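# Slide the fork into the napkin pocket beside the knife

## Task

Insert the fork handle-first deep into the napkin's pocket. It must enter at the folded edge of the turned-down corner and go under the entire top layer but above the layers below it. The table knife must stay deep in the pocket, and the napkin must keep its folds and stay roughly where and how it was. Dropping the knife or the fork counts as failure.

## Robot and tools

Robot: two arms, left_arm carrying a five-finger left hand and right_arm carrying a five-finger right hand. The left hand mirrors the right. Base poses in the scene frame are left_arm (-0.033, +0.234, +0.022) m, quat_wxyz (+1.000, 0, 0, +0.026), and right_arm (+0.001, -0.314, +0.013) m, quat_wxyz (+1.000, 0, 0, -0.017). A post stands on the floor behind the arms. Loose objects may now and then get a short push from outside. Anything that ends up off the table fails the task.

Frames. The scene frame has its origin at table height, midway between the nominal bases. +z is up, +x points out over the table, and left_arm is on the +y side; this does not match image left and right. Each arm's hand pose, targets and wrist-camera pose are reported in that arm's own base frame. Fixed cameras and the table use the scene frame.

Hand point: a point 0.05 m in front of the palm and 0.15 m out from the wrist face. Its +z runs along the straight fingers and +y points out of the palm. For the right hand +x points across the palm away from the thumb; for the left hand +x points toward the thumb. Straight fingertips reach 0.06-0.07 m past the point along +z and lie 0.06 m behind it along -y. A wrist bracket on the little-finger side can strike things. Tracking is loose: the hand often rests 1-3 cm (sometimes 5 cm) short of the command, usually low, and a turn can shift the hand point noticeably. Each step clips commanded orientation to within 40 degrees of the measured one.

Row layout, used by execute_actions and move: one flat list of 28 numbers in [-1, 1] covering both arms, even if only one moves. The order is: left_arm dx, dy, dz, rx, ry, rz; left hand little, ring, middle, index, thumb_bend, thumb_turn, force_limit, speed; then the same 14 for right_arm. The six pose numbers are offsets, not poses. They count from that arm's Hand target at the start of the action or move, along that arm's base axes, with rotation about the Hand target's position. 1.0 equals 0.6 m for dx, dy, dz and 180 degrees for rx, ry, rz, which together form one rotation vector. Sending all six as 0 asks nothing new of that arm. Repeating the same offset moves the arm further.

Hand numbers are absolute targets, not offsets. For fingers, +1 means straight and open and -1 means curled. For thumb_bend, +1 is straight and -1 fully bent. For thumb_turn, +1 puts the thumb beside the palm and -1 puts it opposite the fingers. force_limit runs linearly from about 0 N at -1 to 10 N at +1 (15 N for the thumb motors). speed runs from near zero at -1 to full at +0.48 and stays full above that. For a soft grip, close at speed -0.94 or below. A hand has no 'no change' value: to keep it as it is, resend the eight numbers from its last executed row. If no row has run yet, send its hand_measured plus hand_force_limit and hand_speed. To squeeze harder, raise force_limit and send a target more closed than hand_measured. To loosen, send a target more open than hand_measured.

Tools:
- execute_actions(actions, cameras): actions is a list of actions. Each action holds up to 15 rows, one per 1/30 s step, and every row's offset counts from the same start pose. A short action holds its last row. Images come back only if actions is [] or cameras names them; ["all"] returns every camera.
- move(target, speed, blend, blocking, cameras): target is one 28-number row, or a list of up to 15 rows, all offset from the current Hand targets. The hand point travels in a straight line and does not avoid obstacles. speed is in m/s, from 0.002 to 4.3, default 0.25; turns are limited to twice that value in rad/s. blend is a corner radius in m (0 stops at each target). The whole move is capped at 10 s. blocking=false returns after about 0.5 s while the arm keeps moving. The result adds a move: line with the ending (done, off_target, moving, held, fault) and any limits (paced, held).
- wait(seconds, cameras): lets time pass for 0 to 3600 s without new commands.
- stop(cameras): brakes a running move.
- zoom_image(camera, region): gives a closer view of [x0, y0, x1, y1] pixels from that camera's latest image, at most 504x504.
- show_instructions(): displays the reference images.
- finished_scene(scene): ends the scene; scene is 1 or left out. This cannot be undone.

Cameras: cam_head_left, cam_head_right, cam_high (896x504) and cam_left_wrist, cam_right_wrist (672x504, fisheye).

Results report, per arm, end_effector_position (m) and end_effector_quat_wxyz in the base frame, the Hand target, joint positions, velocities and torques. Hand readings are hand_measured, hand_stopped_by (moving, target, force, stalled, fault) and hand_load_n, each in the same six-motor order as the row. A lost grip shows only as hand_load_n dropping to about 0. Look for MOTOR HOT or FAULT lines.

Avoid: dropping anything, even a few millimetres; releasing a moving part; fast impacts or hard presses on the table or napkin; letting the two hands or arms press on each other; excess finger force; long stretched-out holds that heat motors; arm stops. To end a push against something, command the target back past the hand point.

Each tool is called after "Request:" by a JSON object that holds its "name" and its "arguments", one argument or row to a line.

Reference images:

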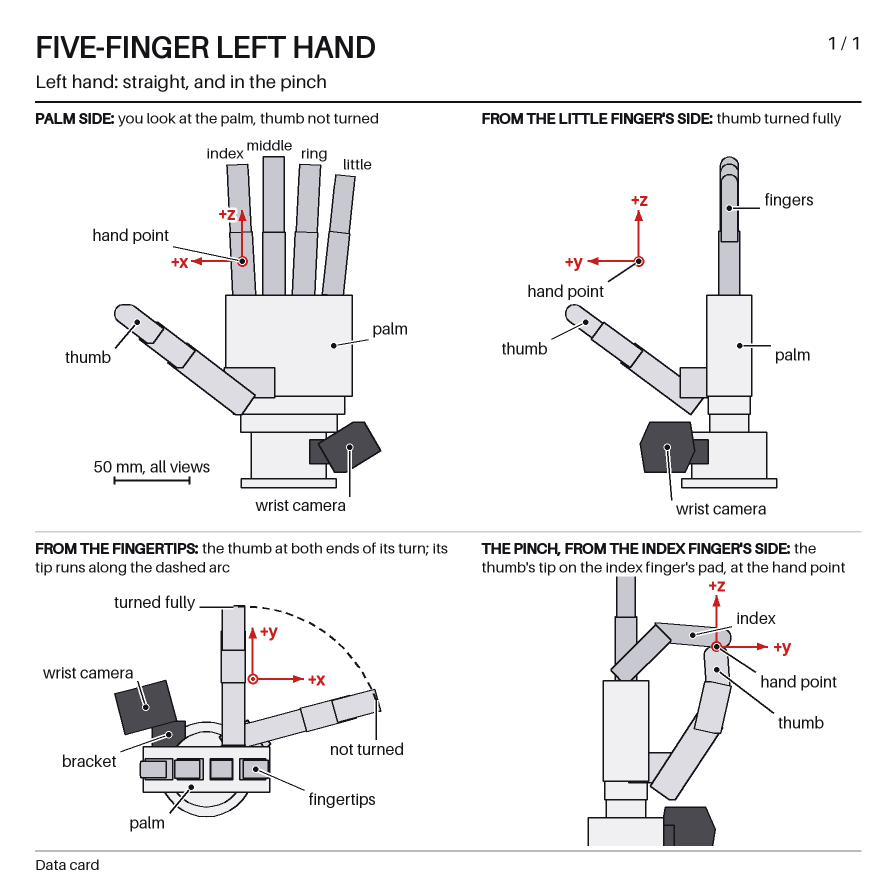

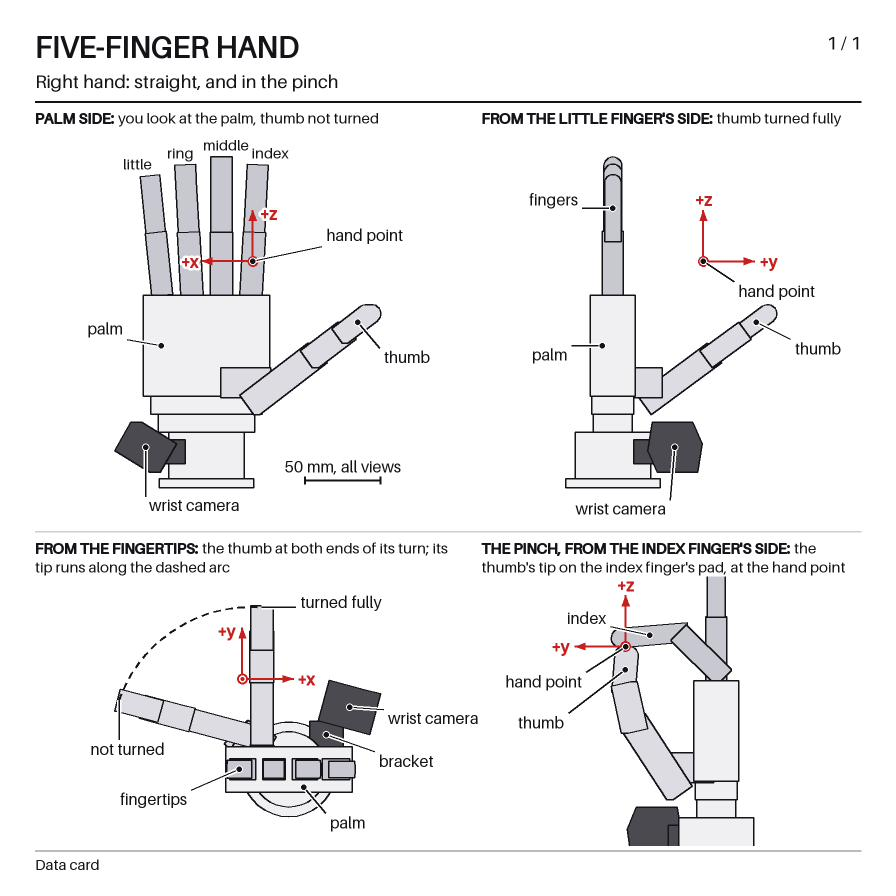

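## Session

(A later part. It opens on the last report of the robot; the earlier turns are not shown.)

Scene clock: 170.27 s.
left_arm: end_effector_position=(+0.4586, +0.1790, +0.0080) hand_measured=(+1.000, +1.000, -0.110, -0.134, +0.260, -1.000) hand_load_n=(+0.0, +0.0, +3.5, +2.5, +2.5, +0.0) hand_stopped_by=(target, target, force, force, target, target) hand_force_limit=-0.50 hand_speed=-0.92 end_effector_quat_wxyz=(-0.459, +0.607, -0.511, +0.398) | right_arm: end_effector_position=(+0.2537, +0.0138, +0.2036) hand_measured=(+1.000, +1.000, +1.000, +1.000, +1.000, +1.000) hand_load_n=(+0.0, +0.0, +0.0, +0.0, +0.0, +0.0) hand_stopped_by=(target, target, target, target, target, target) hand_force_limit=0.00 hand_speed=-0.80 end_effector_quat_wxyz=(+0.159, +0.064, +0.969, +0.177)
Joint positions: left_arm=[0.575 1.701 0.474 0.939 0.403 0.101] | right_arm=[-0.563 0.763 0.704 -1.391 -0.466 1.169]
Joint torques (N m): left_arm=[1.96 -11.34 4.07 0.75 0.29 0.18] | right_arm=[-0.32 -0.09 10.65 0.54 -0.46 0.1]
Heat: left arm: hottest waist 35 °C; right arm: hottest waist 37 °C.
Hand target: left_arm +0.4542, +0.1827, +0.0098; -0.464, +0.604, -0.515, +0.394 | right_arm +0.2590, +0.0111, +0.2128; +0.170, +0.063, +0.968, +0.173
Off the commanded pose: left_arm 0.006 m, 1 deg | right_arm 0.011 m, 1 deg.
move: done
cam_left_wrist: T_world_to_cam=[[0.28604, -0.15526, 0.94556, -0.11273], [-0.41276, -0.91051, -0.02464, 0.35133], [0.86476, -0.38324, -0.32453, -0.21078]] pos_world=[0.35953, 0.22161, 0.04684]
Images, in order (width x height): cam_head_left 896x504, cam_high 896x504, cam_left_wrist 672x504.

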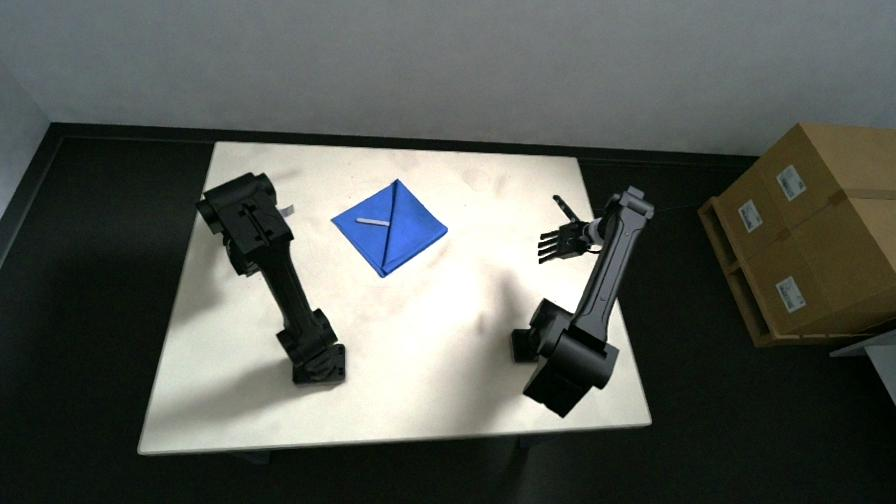

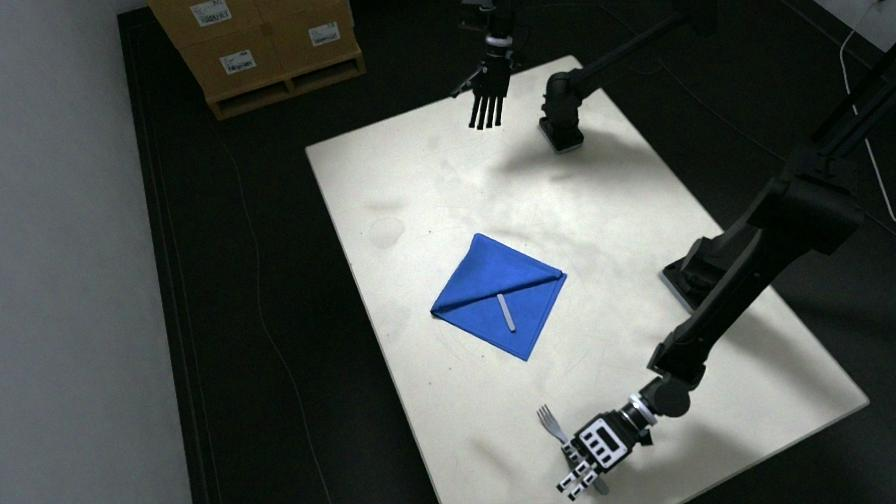

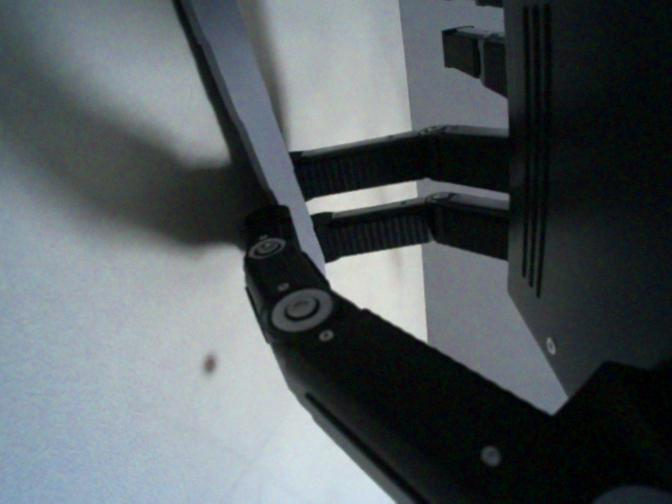

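Request:
{"name": "move", "arguments": {
  "target": [0, 0, 0.025, 0, 0, 0, 1, 1, -0.35, -0.35, 0.26, -1, -0.5, -0.92, 0, 0, 0, 0, 0, 0, 1, 1, 1, 1, 1, 1, 0, -0.8],
  "speed": 0.03,
  "cameras": ["cam_left_wrist", "cam_high"]
}}

Request:
{"name": "zoom_image", "arguments": {
  "camera": "cam_left_wrist",
  "region": [150, 0, 420, 320]
}}

Request:
{"name": "zoom_image", "arguments": {
  "camera": "cam_high",
  "region": [500, 390, 660, 504]
}}

Scene clock: 172.37 s.
left_arm: end_effector_position=(+0.4590, +0.1792, +0.0241) hand_measured=(+1.000, +1.000, -0.110, -0.134, +0.262, -1.000) hand_load_n=(+0.0, +0.0, +3.5, +2.0, +3.0, +0.0) hand_stopped_by=(target, target, force, force, target, target) hand_force_limit=-0.50 hand_speed=-0.92 end_effector_quat_wxyz=(-0.463, +0.605, -0.511, +0.399) | right_arm: end_effector_position=(+0.2537, +0.0138, +0.2036) hand_measured=(+1.000, +1.000, +1.000, +1.000, +1.000, +1.000) hand_load_n=(+0.0, +0.0, +0.0, +0.0, +0.0, +0.0) hand_stopped_by=(target, target, target, target, target, target) hand_force_limit=0.00 hand_speed=-0.80 end_effector_quat_wxyz=(+0.159, +0.064, +0.969, +0.177)
Joint positions: left_arm=[0.575 1.643 0.474 0.891 0.403 0.101] | right_arm=[-0.563 0.763 0.704 -1.391 -0.466 1.169]
Joint torques (N m): left_arm=[1.9 -11.28 4.7 0.18 0.3 0.19] | right_arm=[-0.26 -0.21 10.63 0.53 -0.46 0.1]
Heat: left arm: hottest waist 35 °C; right arm: hottest waist 37 °C.
Hand target: left_arm +0.4542, +0.1827, +0.0248; -0.464, +0.604, -0.515, +0.394 | right_arm +0.2590, +0.0111, +0.2128; +0.170, +0.063, +0.968, +0.173
Off the commanded pose: left_arm 0.006 m, 1 deg | right_arm 0.011 m, 1 deg.
move: done
cam_left_wrist: T_world_to_cam=[[0.27838, -0.16017, 0.94702, -0.12367], [-0.41257, -0.91034, -0.03269, 0.35216], [0.86735, -0.38161, -0.3195, -0.20744]] pos_world=[0.35964, 0.22161, 0.06235]
Images, in order (width x height): cam_high 896x504, cam_left_wrist 672x504.

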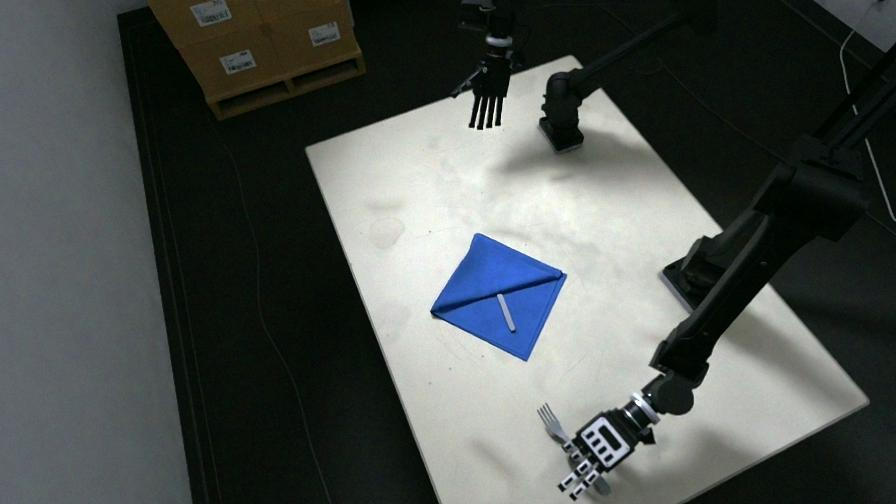

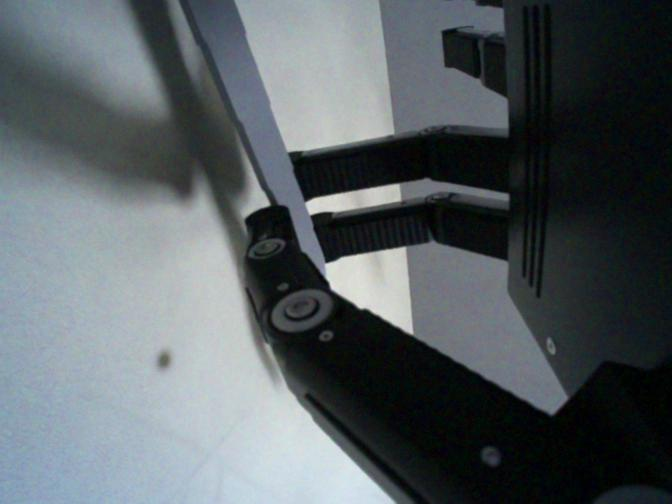

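Scaled by 1.575 from the camera's image (finer frame: 960x720).

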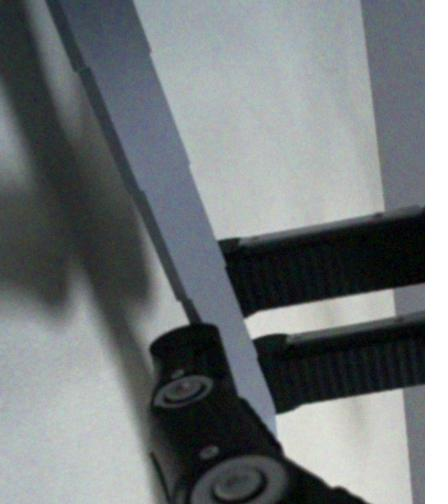

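Scaled by 3.150 from the camera's image (finer frame: 1280x720).

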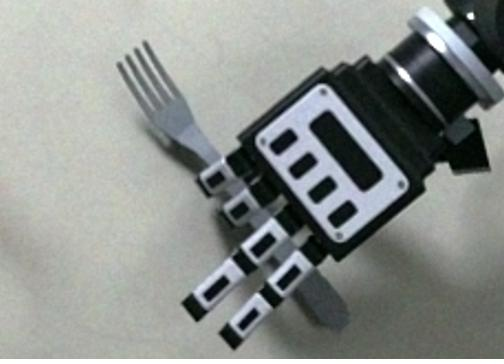

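Request:
{"name": "move", "arguments": {
  "target": [0, 0, 0.1667, 0, 0, 0, 1, 1, -0.35, -0.35, 0.26, -1, -0.5, -0.92, -0.133, -0.367, 0.083, 0, 0, 0, 1, 1, 1, 1, 1, 1, 0, -0.8],
  "speed": 0.1,
  "cameras": ["cam_left_wrist", "cam_high", "cam_head_left"]
}}

Scene clock: 213.40 s.
left_arm: end_effector_position=(+0.4438, +0.1694, +0.1036) hand_measured=(+1.000, +1.000, -0.110, -0.134, +0.262, -1.000) hand_load_n=(+0.0, +0.0, +3.5, +2.0, +3.0, +0.0) hand_stopped_by=(target, target, force, force, target, target) hand_force_limit=-0.50 hand_speed=-0.92 end_effector_quat_wxyz=(-0.446, +0.617, -0.514, +0.394) | right_arm: end_effector_position=(+0.1821, -0.2010, +0.2522) hand_measured=(+1.000, +1.000, +1.000, +1.000, +1.000, +1.000) hand_load_n=(+0.0, +0.0, +0.0, +0.0, +0.0, +0.0) hand_stopped_by=(target, target, target, target, target, target) hand_force_limit=0.00 hand_speed=-0.80 end_effector_quat_wxyz=(+0.173, +0.069, +0.969, +0.164)
Joint positions: left_arm=[0.575 1.302 0.506 0.474 0.403 0.101] | right_arm=[-1.318 1.219 1.106 -1.674 -0.433 0.347]
Joint torques (N m): left_arm=[1.79 -8.94 11.07 0.21 0.31 0.19] | right_arm=[-1.44 -4.78 11.4 -0.76 -0.29 -0.04]
Heat: left arm: hottest shoulder 35 °C; right arm: hottest waist 37 °C.
Hand target: left_arm +0.4541, +0.1827, +0.1248; -0.464, +0.604, -0.515, +0.394 | right_arm +0.1792, -0.2091, +0.2626; +0.170, +0.063, +0.968, +0.173
Off the commanded pose: left_arm 0.027 m, 3 deg | right_arm 0.014 m, 1 deg.
joint sent to its limit (right arm) — joint 4 (wrist pitch), lower limit. The joint targets still meet the commanded pose.
move: off_target (left_arm, right_arm)
cam_left_wrist: T_world_to_cam=[[0.31338, -0.13753, 0.93962, -0.21492], [-0.41304, -0.9107, 0.00446, 0.33601], [0.8551, -0.3895, -0.3422, -0.16344]] pos_world=[0.34589, 0.21278, 0.14452]
Images, in order (width x height): cam_head_left 896x504, cam_high 896x504, cam_left_wrist 672x504.

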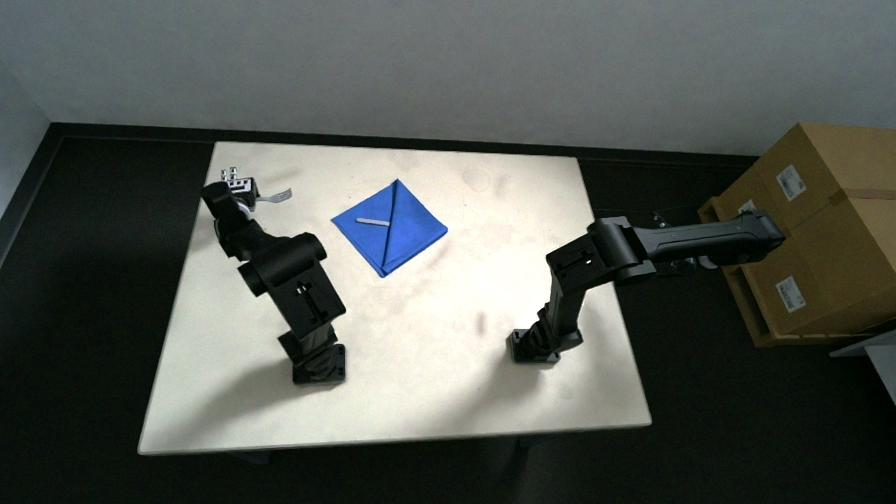

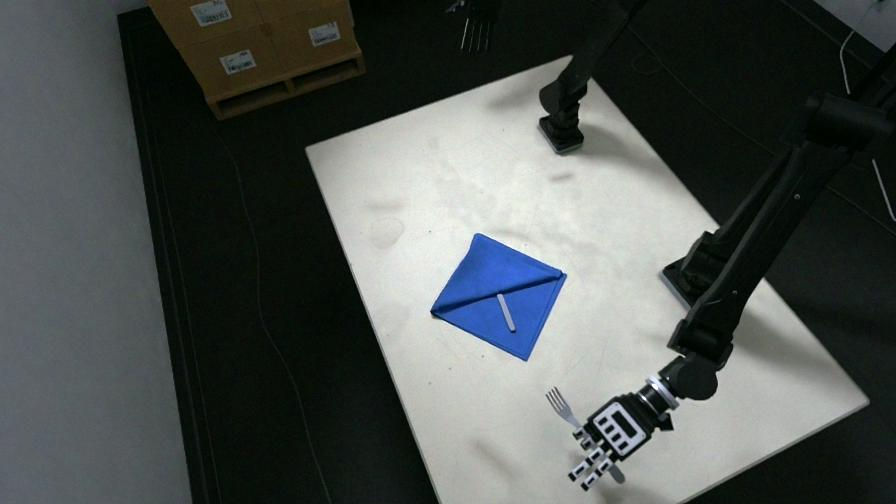

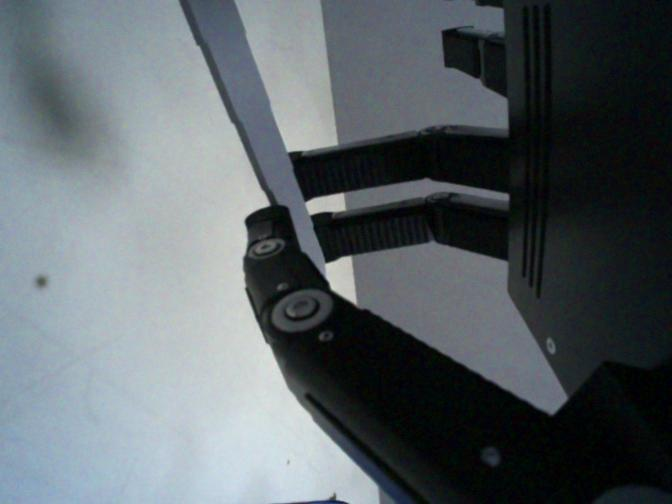

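Request:
{"name": "move", "arguments": {
  "target": [-0.25, -0.5, 0.05, 0, 0, -0.4167, 1, 1, -0.35, -0.35, 0.26, -1, -0.5, -0.92, 0, 0, 0, 0, 0, 0, 1, 1, 1, 1, 1, 1, 0, -0.8],
  "speed": 0.15,
  "cameras": ["cam_left_wrist", "cam_high", "cam_head_left"]
}}

Scene clock: 220.03 s.
left_arm: end_effector_position=(+0.2954, -0.1092, +0.1350) hand_measured=(+1.000, +1.000, -0.110, -0.134, +0.262, -1.000) hand_load_n=(+0.0, +0.0, +3.0, +2.0, +3.0, +0.0) hand_stopped_by=(target, target, force, force, target, target) hand_force_limit=-0.50 hand_speed=-0.92 end_effector_quat_wxyz=(+0.120, -0.212, +0.768, -0.592) | right_arm: end_effector_position=(+0.1820, -0.2010, +0.2522) hand_measured=(+1.000, +1.000, +1.000, +1.000, +1.000, +1.000) hand_load_n=(+0.0, +0.0, +0.0, +0.0, +0.0, +0.0) hand_stopped_by=(target, target, target, target, target, target) hand_force_limit=0.00 hand_speed=-0.80 end_effector_quat_wxyz=(+0.173, +0.068, +0.969, +0.164)
Joint positions: left_arm=[0.237 1.003 0.494 -0.373 1.214 0.779] | right_arm=[-1.318 1.219 1.106 -1.674 -0.433 0.345]
Joint velocities: left_arm=[-0.2 -0.024 0.061 -0.232 0.11 0.154] | right_arm=[within noise]
Joint torques (N m): left_arm=[0.32 -5.01 12.14 -0.59 0.99 0.2] | right_arm=[-1.38 -4.78 11.37 -0.77 -0.29 -0.04]
Heat: left arm: hottest shoulder 35 °C; right arm: hottest waist 37 °C.
Hand target: left_arm +0.3045, -0.1166, +0.1546; +0.129, -0.167, +0.775, -0.595 (not the last commanded pose) | right_arm +0.1792, -0.2091, +0.2626; +0.170, +0.063, +0.968, +0.173
Off the commanded pose: left_arm 0.023 m, 6 deg | right_arm 0.013 m, 1 deg.
joint sent to its limit (right arm) — joint 4 (wrist pitch), lower limit.
move: unfinished (the simulator was too slow to fit another step into this call; the move has ended)
cam_left_wrist: T_world_to_cam=[[-0.00599, -0.30427, 0.95257, -0.1618], [-0.99484, 0.09826, 0.02514, 0.3001], [-0.10125, -0.94751, -0.30329, 0.08203]] pos_world=[0.30589, -0.00099, 0.17146]
Images, in order (width x height): cam_head_left 896x504, cam_high 896x504, cam_left_wrist 672x504.

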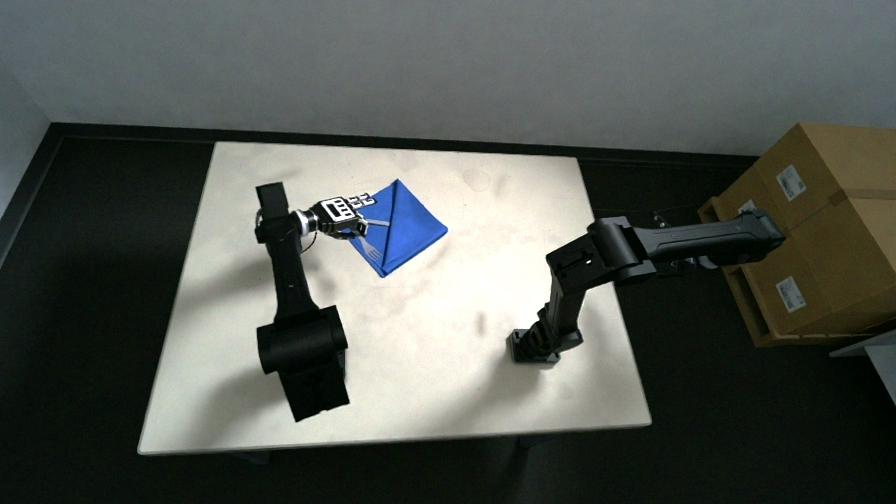

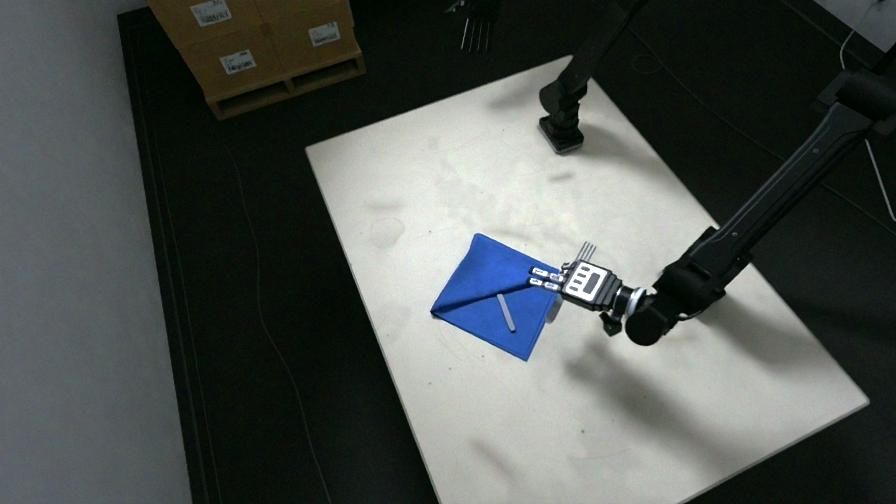

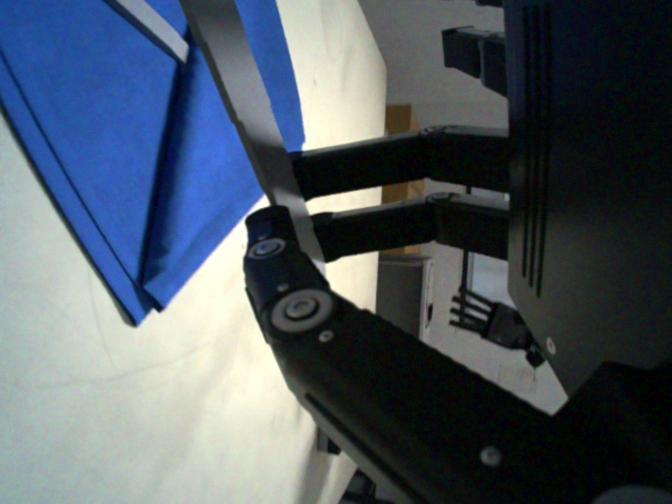

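Request:
{"name": "zoom_image", "arguments": {
  "camera": "cam_left_wrist",
  "region": [0, 0, 330, 340]
}}

Scaled by 1.482 from the camera's image (finer frame: 960x720).

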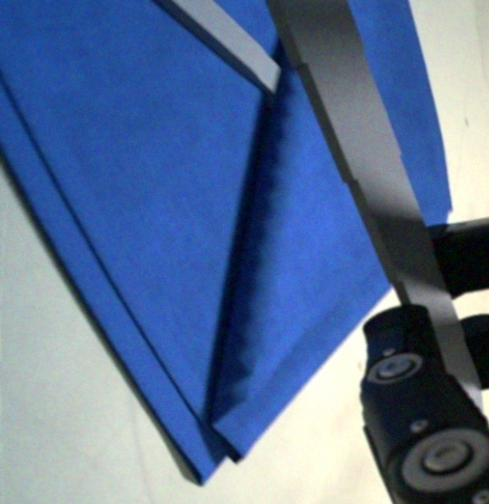

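Request:
{"name": "move", "arguments": {
  "target": [-0.104, -0.484, -0.041, 0, 0, -0.262, 1, 1, -0.35, -0.35, 0.26, -1, -0.5, -0.92, 0, 0, 0, 0, 0, 0, 1, 1, 1, 1, 1, 1, 0, -0.8],
  "speed": 0.15,
  "cameras": ["cam_left_wrist", "cam_high", "cam_head_left", "cam_head_right"]
}}

Scene clock: 225.73 s.
left_arm: end_effector_position=(+0.2341, -0.3963, +0.1220) hand_measured=(+1.000, +1.000, -0.110, -0.134, +0.262, -1.000) hand_load_n=(+0.0, +0.0, +3.0, +2.5, +3.0, +0.0) hand_stopped_by=(target, target, force, force, target, target) hand_force_limit=-0.50 hand_speed=-0.92 end_effector_quat_wxyz=(-0.124, +0.141, +0.783, -0.593) | right_arm: end_effector_position=(+0.1820, -0.2010, +0.2522) hand_measured=(+1.000, +1.000, +1.000, +1.000, +1.000, +1.000) hand_load_n=(+0.0, +0.0, +0.0, +0.0, +0.0, +0.0) hand_stopped_by=(target, target, target, target, target, target) hand_force_limit=0.00 hand_speed=-0.80 end_effector_quat_wxyz=(+0.173, +0.068, +0.969, +0.164)
Joint positions: left_arm=[-0.649 1.482 0.839 -0.172 1.194 0.75] | right_arm=[-1.318 1.219 1.106 -1.674 -0.433 0.345]
Joint torques (N m): left_arm=[0.56 -9.82 11.37 -0.44 0.91 0.21] | right_arm=[-1.38 -4.78 11.36 -0.77 -0.28 -0.03]
Heat: left arm: hottest shoulder 35 °C; right arm: hottest waist 37 °C.
Hand target: left_arm +0.2422, -0.4069, +0.1301; -0.119, +0.157, +0.778, -0.597 | right_arm +0.1792, -0.2091, +0.2626; +0.170, +0.063, +0.968, +0.173
Off the commanded pose: left_arm 0.016 m, 2 deg | right_arm 0.013 m, 1 deg.
joint sent to its limit (right arm) — joint 4 (wrist pitch), lower limit. The joint targets still meet the commanded pose.
move: off_target (left_arm)
cam_left_wrist: T_world_to_cam=[[-0.27082, -0.17614, 0.94638, -0.1237], [-0.57132, 0.82066, -0.01075, 0.45921], [-0.77476, -0.5436, -0.32288, 0.11998]] pos_world=[0.32181, -0.33342, 0.16074]
Images, in order (width x height): cam_head_left 896x504, cam_head_right 896x504, cam_high 896x504, cam_left_wrist 672x504.

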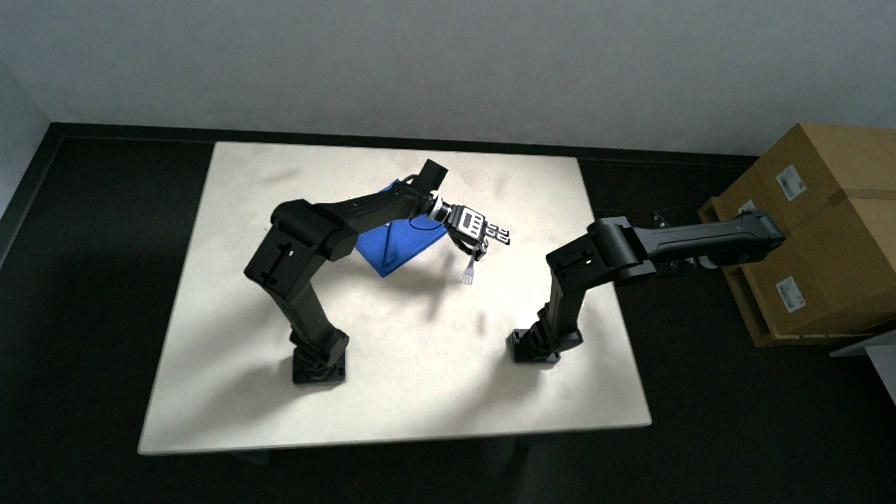

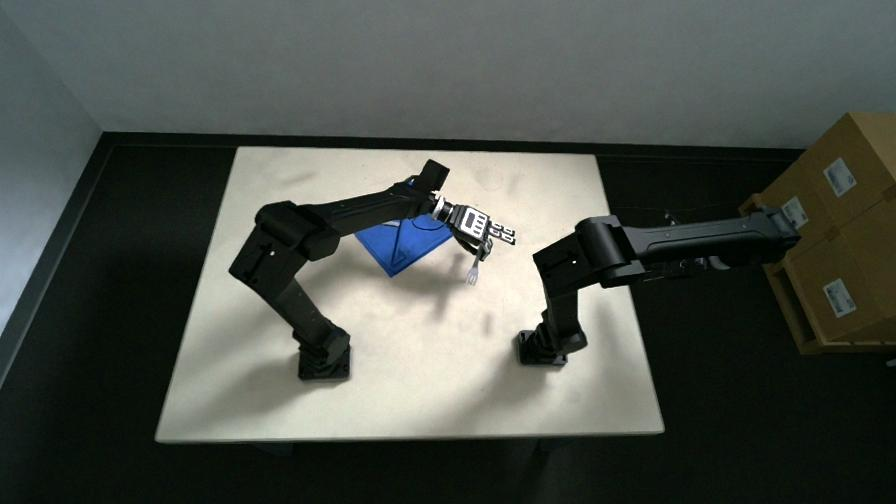

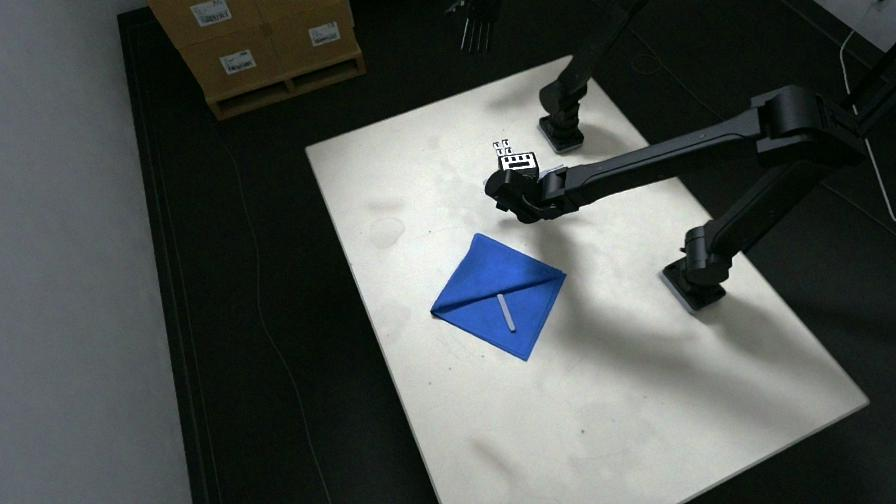

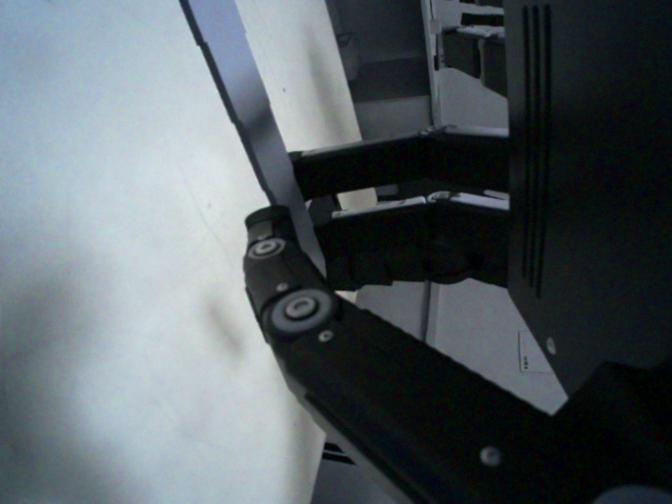

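Request:
{"name": "move", "arguments": {
  "target": [0.0083, -0.0133, -0.1417, 0, 0, 0, 1, 1, -0.35, -0.35, 0.26, -1, -0.5, -0.92, 0, 0, 0, 0, 0, 0, 1, 1, 1, 1, 1, 1, 0, -0.8],
  "speed": 0.08,
  "cameras": ["cam_left_wrist", "cam_head_left", "cam_high"]
}}

Request:
{"name": "zoom_image", "arguments": {
  "camera": "cam_head_left",
  "region": [400, 180, 560, 320]
}}

Scene clock: 231.07 s.
left_arm: end_effector_position=(+0.2506, -0.4112, +0.0513) hand_measured=(+1.000, +1.000, -0.110, -0.134, +0.262, -1.000) hand_load_n=(+0.0, +0.0, +3.5, +2.0, +3.0, +0.0) hand_stopped_by=(target, target, force, force, target, target) hand_force_limit=-0.50 hand_speed=-0.92 end_effector_quat_wxyz=(-0.120, +0.147, +0.781, -0.595) | right_arm: end_effector_position=(+0.1820, -0.2010, +0.2522) hand_measured=(+1.000, +1.000, +1.000, +1.000, +1.000, +1.000) hand_load_n=(+0.0, +0.0, +0.0, +0.0, +0.0, +0.0) hand_stopped_by=(target, target, target, target, target, target) hand_force_limit=0.00 hand_speed=-0.80 end_effector_quat_wxyz=(+0.173, +0.068, +0.969, +0.164)
Joint positions: left_arm=[-0.653 1.677 0.83 0.045 1.194 0.753] | right_arm=[-1.318 1.219 1.106 -1.674 -0.433 0.345]
Joint torques (N m): left_arm=[0.38 -11.52 6.57 1.24 0.69 0.1] | right_arm=[-1.38 -4.66 11.38 -0.77 -0.29 -0.04]
Heat: left arm: hottest shoulder 35 °C; right arm: hottest elbow 38 °C.
Hand target: left_arm +0.2471, -0.4150, +0.0451; -0.119, +0.157, +0.778, -0.597 | right_arm +0.1792, -0.2091, +0.2626; +0.170, +0.063, +0.968, +0.173
Off the commanded pose: left_arm 0.008 m, 1 deg | right_arm 0.013 m, 1 deg.
joint sent to its limit (right arm) — joint 4 (wrist pitch), lower limit. The joint targets still meet the commanded pose.
move: done
cam_left_wrist: T_world_to_cam=[[-0.28295, -0.16706, 0.94447, -0.04807], [-0.5667, 0.82357, -0.0241, 0.48083], [-0.77382, -0.54205, -0.3277, 0.10239]] pos_world=[0.33812, -0.34853, 0.09054]
Images, in order (width x height): cam_head_left 896x504, cam_high 896x504, cam_left_wrist 672x504.

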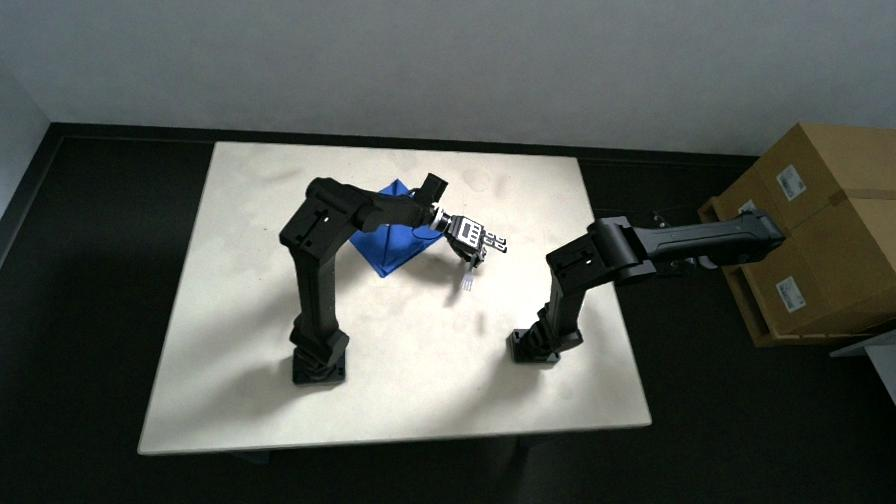

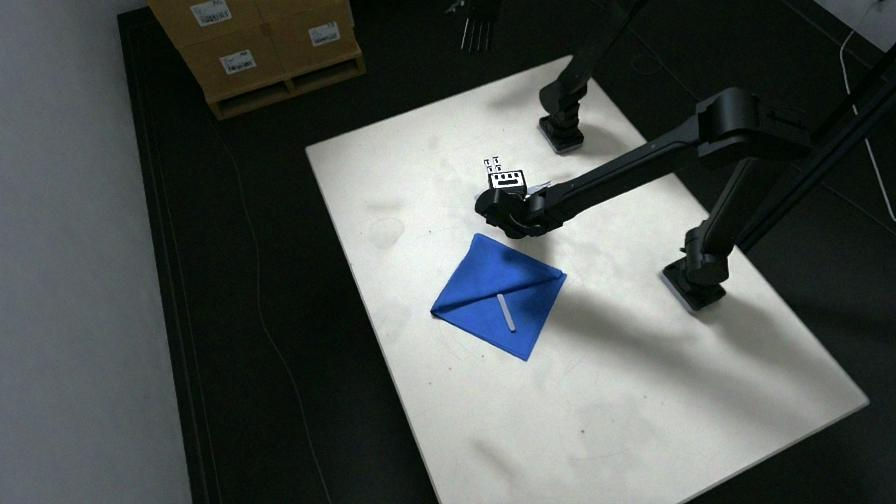

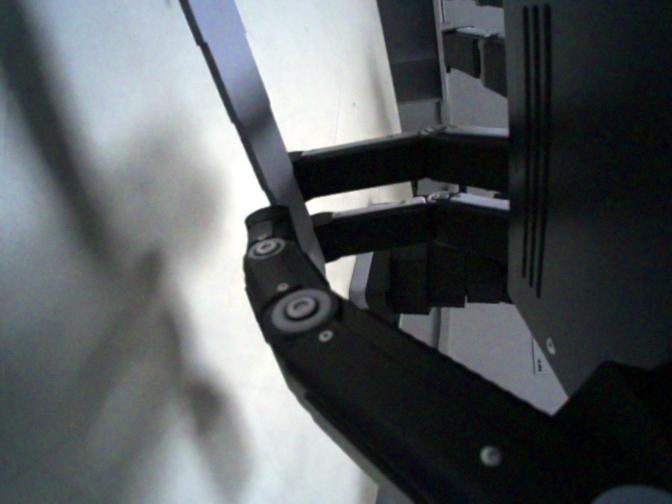

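Scaled by 3.150 from the camera's image (finer frame: 1280x720).

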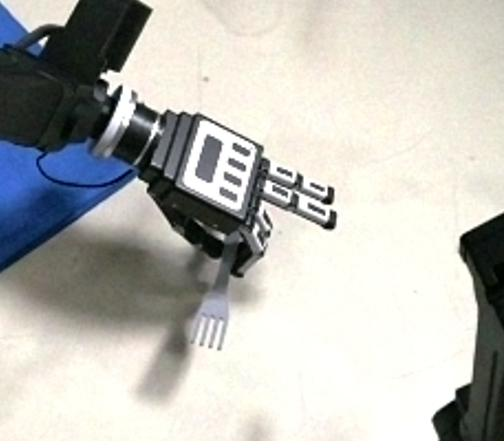

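Request:
{"name": "move", "arguments": {
  "target": [0, 0, -0.035, 0, 0, 0, 1, 1, -0.35, -0.35, 0.26, -1, -0.5, -0.92, 0, 0, 0, 0, 0, 0, 1, 1, 1, 1, 1, 1, 0, -0.8],
  "speed": 0.05,
  "cameras": ["cam_left_wrist", "cam_head_left"]
}}

Request:
{"name": "zoom_image", "arguments": {
  "camera": "cam_head_left",
  "region": [400, 200, 520, 310]
}}

Scene clock: 233.77 s.
left_arm: end_effector_position=(+0.2510, -0.4116, +0.0309) hand_measured=(+1.000, +1.000, -0.110, -0.134, +0.262, -1.000) hand_load_n=(+0.0, +0.0, +3.0, +2.0, +3.0, +0.0) hand_stopped_by=(target, target, force, force, target, target) hand_force_limit=-0.50 hand_speed=-0.92 end_effector_quat_wxyz=(-0.120, +0.147, +0.781, -0.595) | right_arm: end_effector_position=(+0.1820, -0.2010, +0.2522) hand_measured=(+1.000, +1.000, +1.000, +1.000, +1.000, +1.000) hand_load_n=(+0.0, +0.0, +0.0, +0.0, +0.0, +0.0) hand_stopped_by=(target, target, target, target, target, target) hand_force_limit=0.00 hand_speed=-0.80 end_effector_quat_wxyz=(+0.173, +0.068, +0.969, +0.164)
Joint positions: left_arm=[-0.653 1.726 0.819 0.106 1.194 0.753] | right_arm=[-1.318 1.219 1.106 -1.674 -0.433 0.345]
Joint torques (N m): left_arm=[0.32 -11.52 6.09 1.21 0.7 0.11] | right_arm=[-1.32 -4.78 11.37 -0.77 -0.29 -0.04]
Heat: left arm: hottest shoulder 35 °C; right arm: hottest elbow 38 °C.
Hand target: left_arm +0.2471, -0.4150, +0.0241; -0.119, +0.157, +0.778, -0.597 | right_arm +0.1792, -0.2091, +0.2626; +0.170, +0.063, +0.968, +0.173
Off the commanded pose: left_arm 0.009 m, 1 deg | right_arm 0.013 m, 1 deg.
joint sent to its limit (right arm) — joint 4 (wrist pitch), lower limit. The joint targets still meet the commanded pose.
move: done
cam_left_wrist: T_world_to_cam=[[-0.28375, -0.16647, 0.94434, -0.02825], [-0.56669, 0.82355, -0.0251, 0.48087], [-0.77353, -0.54227, -0.32802, 0.09571]] pos_world=[0.33852, -0.34883, 0.07014]
Images, in order (width x height): cam_head_left 896x504, cam_left_wrist 672x504.

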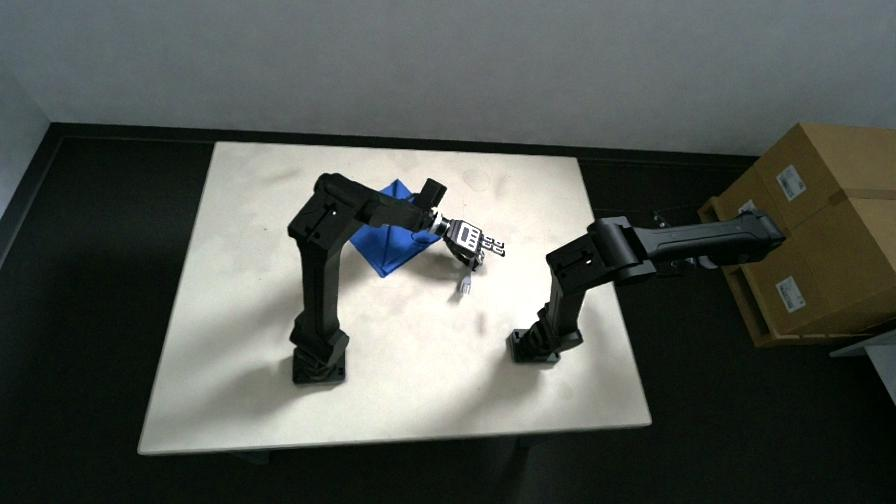

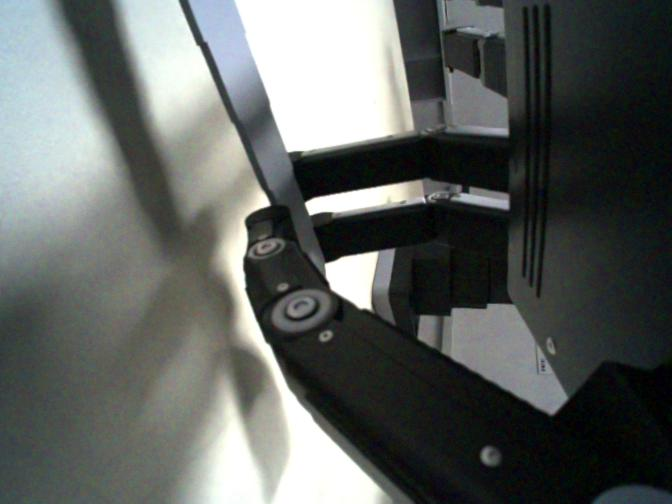

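Scaled by 4.200 from the camera's image (finer frame: 1280x720).

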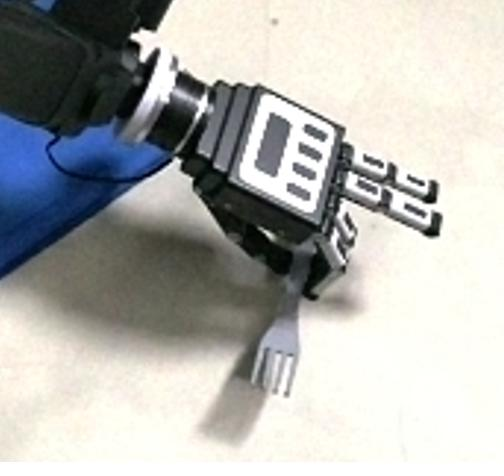

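Request:
{"name": "move", "arguments": {
  "target": [0, 0, -0.0267, 0, 0, 0, 1, 1, -0.35, -0.35, 0.26, -1, -0.5, -0.92, 0, 0, 0, 0, 0, 0, 1, 1, 1, 1, 1, 1, 0, -0.8],
  "speed": 0.04,
  "cameras": ["cam_left_wrist", "cam_head_left"]
}}

Request:
{"name": "zoom_image", "arguments": {
  "camera": "cam_head_left",
  "region": [400, 200, 520, 310]
}}

Scene clock: 236.47 s.
left_arm: end_effector_position=(+0.2517, -0.4121, +0.0156) hand_measured=(+1.000, +1.000, -0.110, -0.134, +0.262, -1.000) hand_load_n=(+0.0, +0.0, +3.0, +2.0, +3.0, +0.0) hand_stopped_by=(target, target, force, force, target, target) hand_force_limit=-0.50 hand_speed=-0.92 end_effector_quat_wxyz=(-0.119, +0.148, +0.781, -0.595) | right_arm: end_effector_position=(+0.1820, -0.2010, +0.2522) hand_measured=(+1.000, +1.000, +1.000, +1.000, +1.000, +1.000) hand_load_n=(+0.0, +0.0, +0.0, +0.0, +0.0, +0.5) hand_stopped_by=(target, target, target, target, target, target) hand_force_limit=0.00 hand_speed=-0.80 end_effector_quat_wxyz=(+0.173, +0.068, +0.969, +0.164)
Joint positions: left_arm=[-0.653 1.766 0.813 0.154 1.194 0.753] | right_arm=[-1.318 1.219 1.106 -1.674 -0.433 0.345]
Joint torques (N m): left_arm=[0.21 -11.81 5.75 1.21 0.68 0.1] | right_arm=[-1.32 -4.78 11.38 -0.79 -0.29 -0.04]
Heat: left arm: hottest shoulder 35 °C; right arm: hottest elbow 38 °C.
Hand target: left_arm +0.2471, -0.4150, +0.0080; -0.120, +0.157, +0.778, -0.597 | right_arm +0.1792, -0.2091, +0.2626; +0.170, +0.063, +0.968, +0.173
Off the commanded pose: left_arm 0.009 m, 1 deg | right_arm 0.013 m, 1 deg.
joint sent to its limit (right arm) — joint 4 (wrist pitch), lower limit. The joint targets still meet the commanded pose.
move: done
cam_left_wrist: T_world_to_cam=[[-0.28571, -0.16496, 0.94401, -0.01258], [-0.56663, 0.82351, -0.02759, 0.48127], [-0.77285, -0.54279, -0.32876, 0.0906]] pos_world=[0.33913, -0.34923, 0.05494]
Images, in order (width x height): cam_head_left 896x504, cam_left_wrist 672x504.

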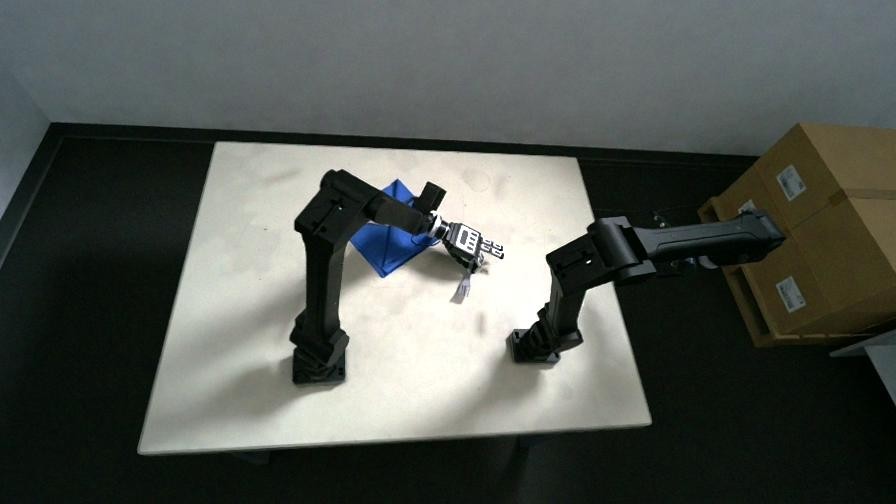

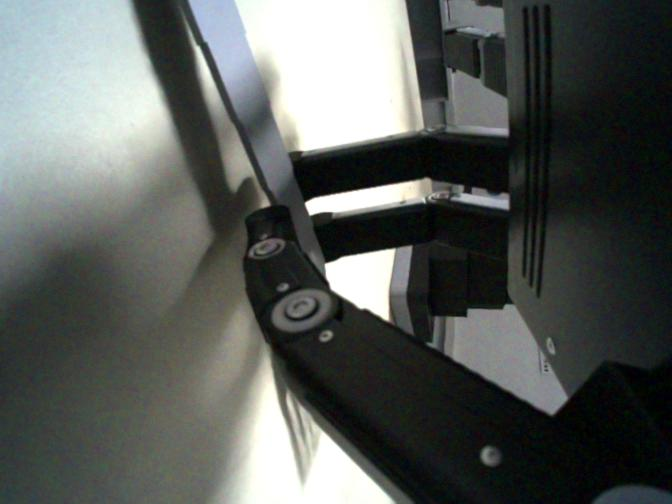

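Scaled by 4.200 from the camera's image (finer frame: 1280x720).

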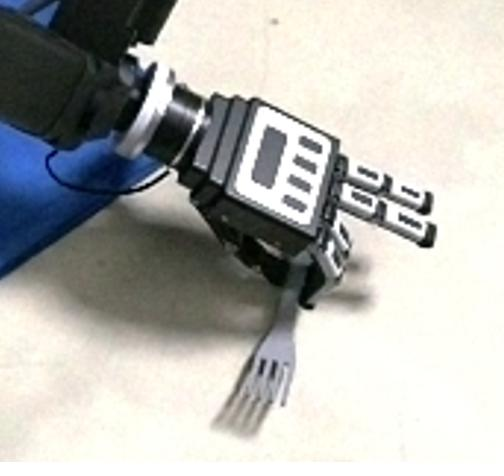

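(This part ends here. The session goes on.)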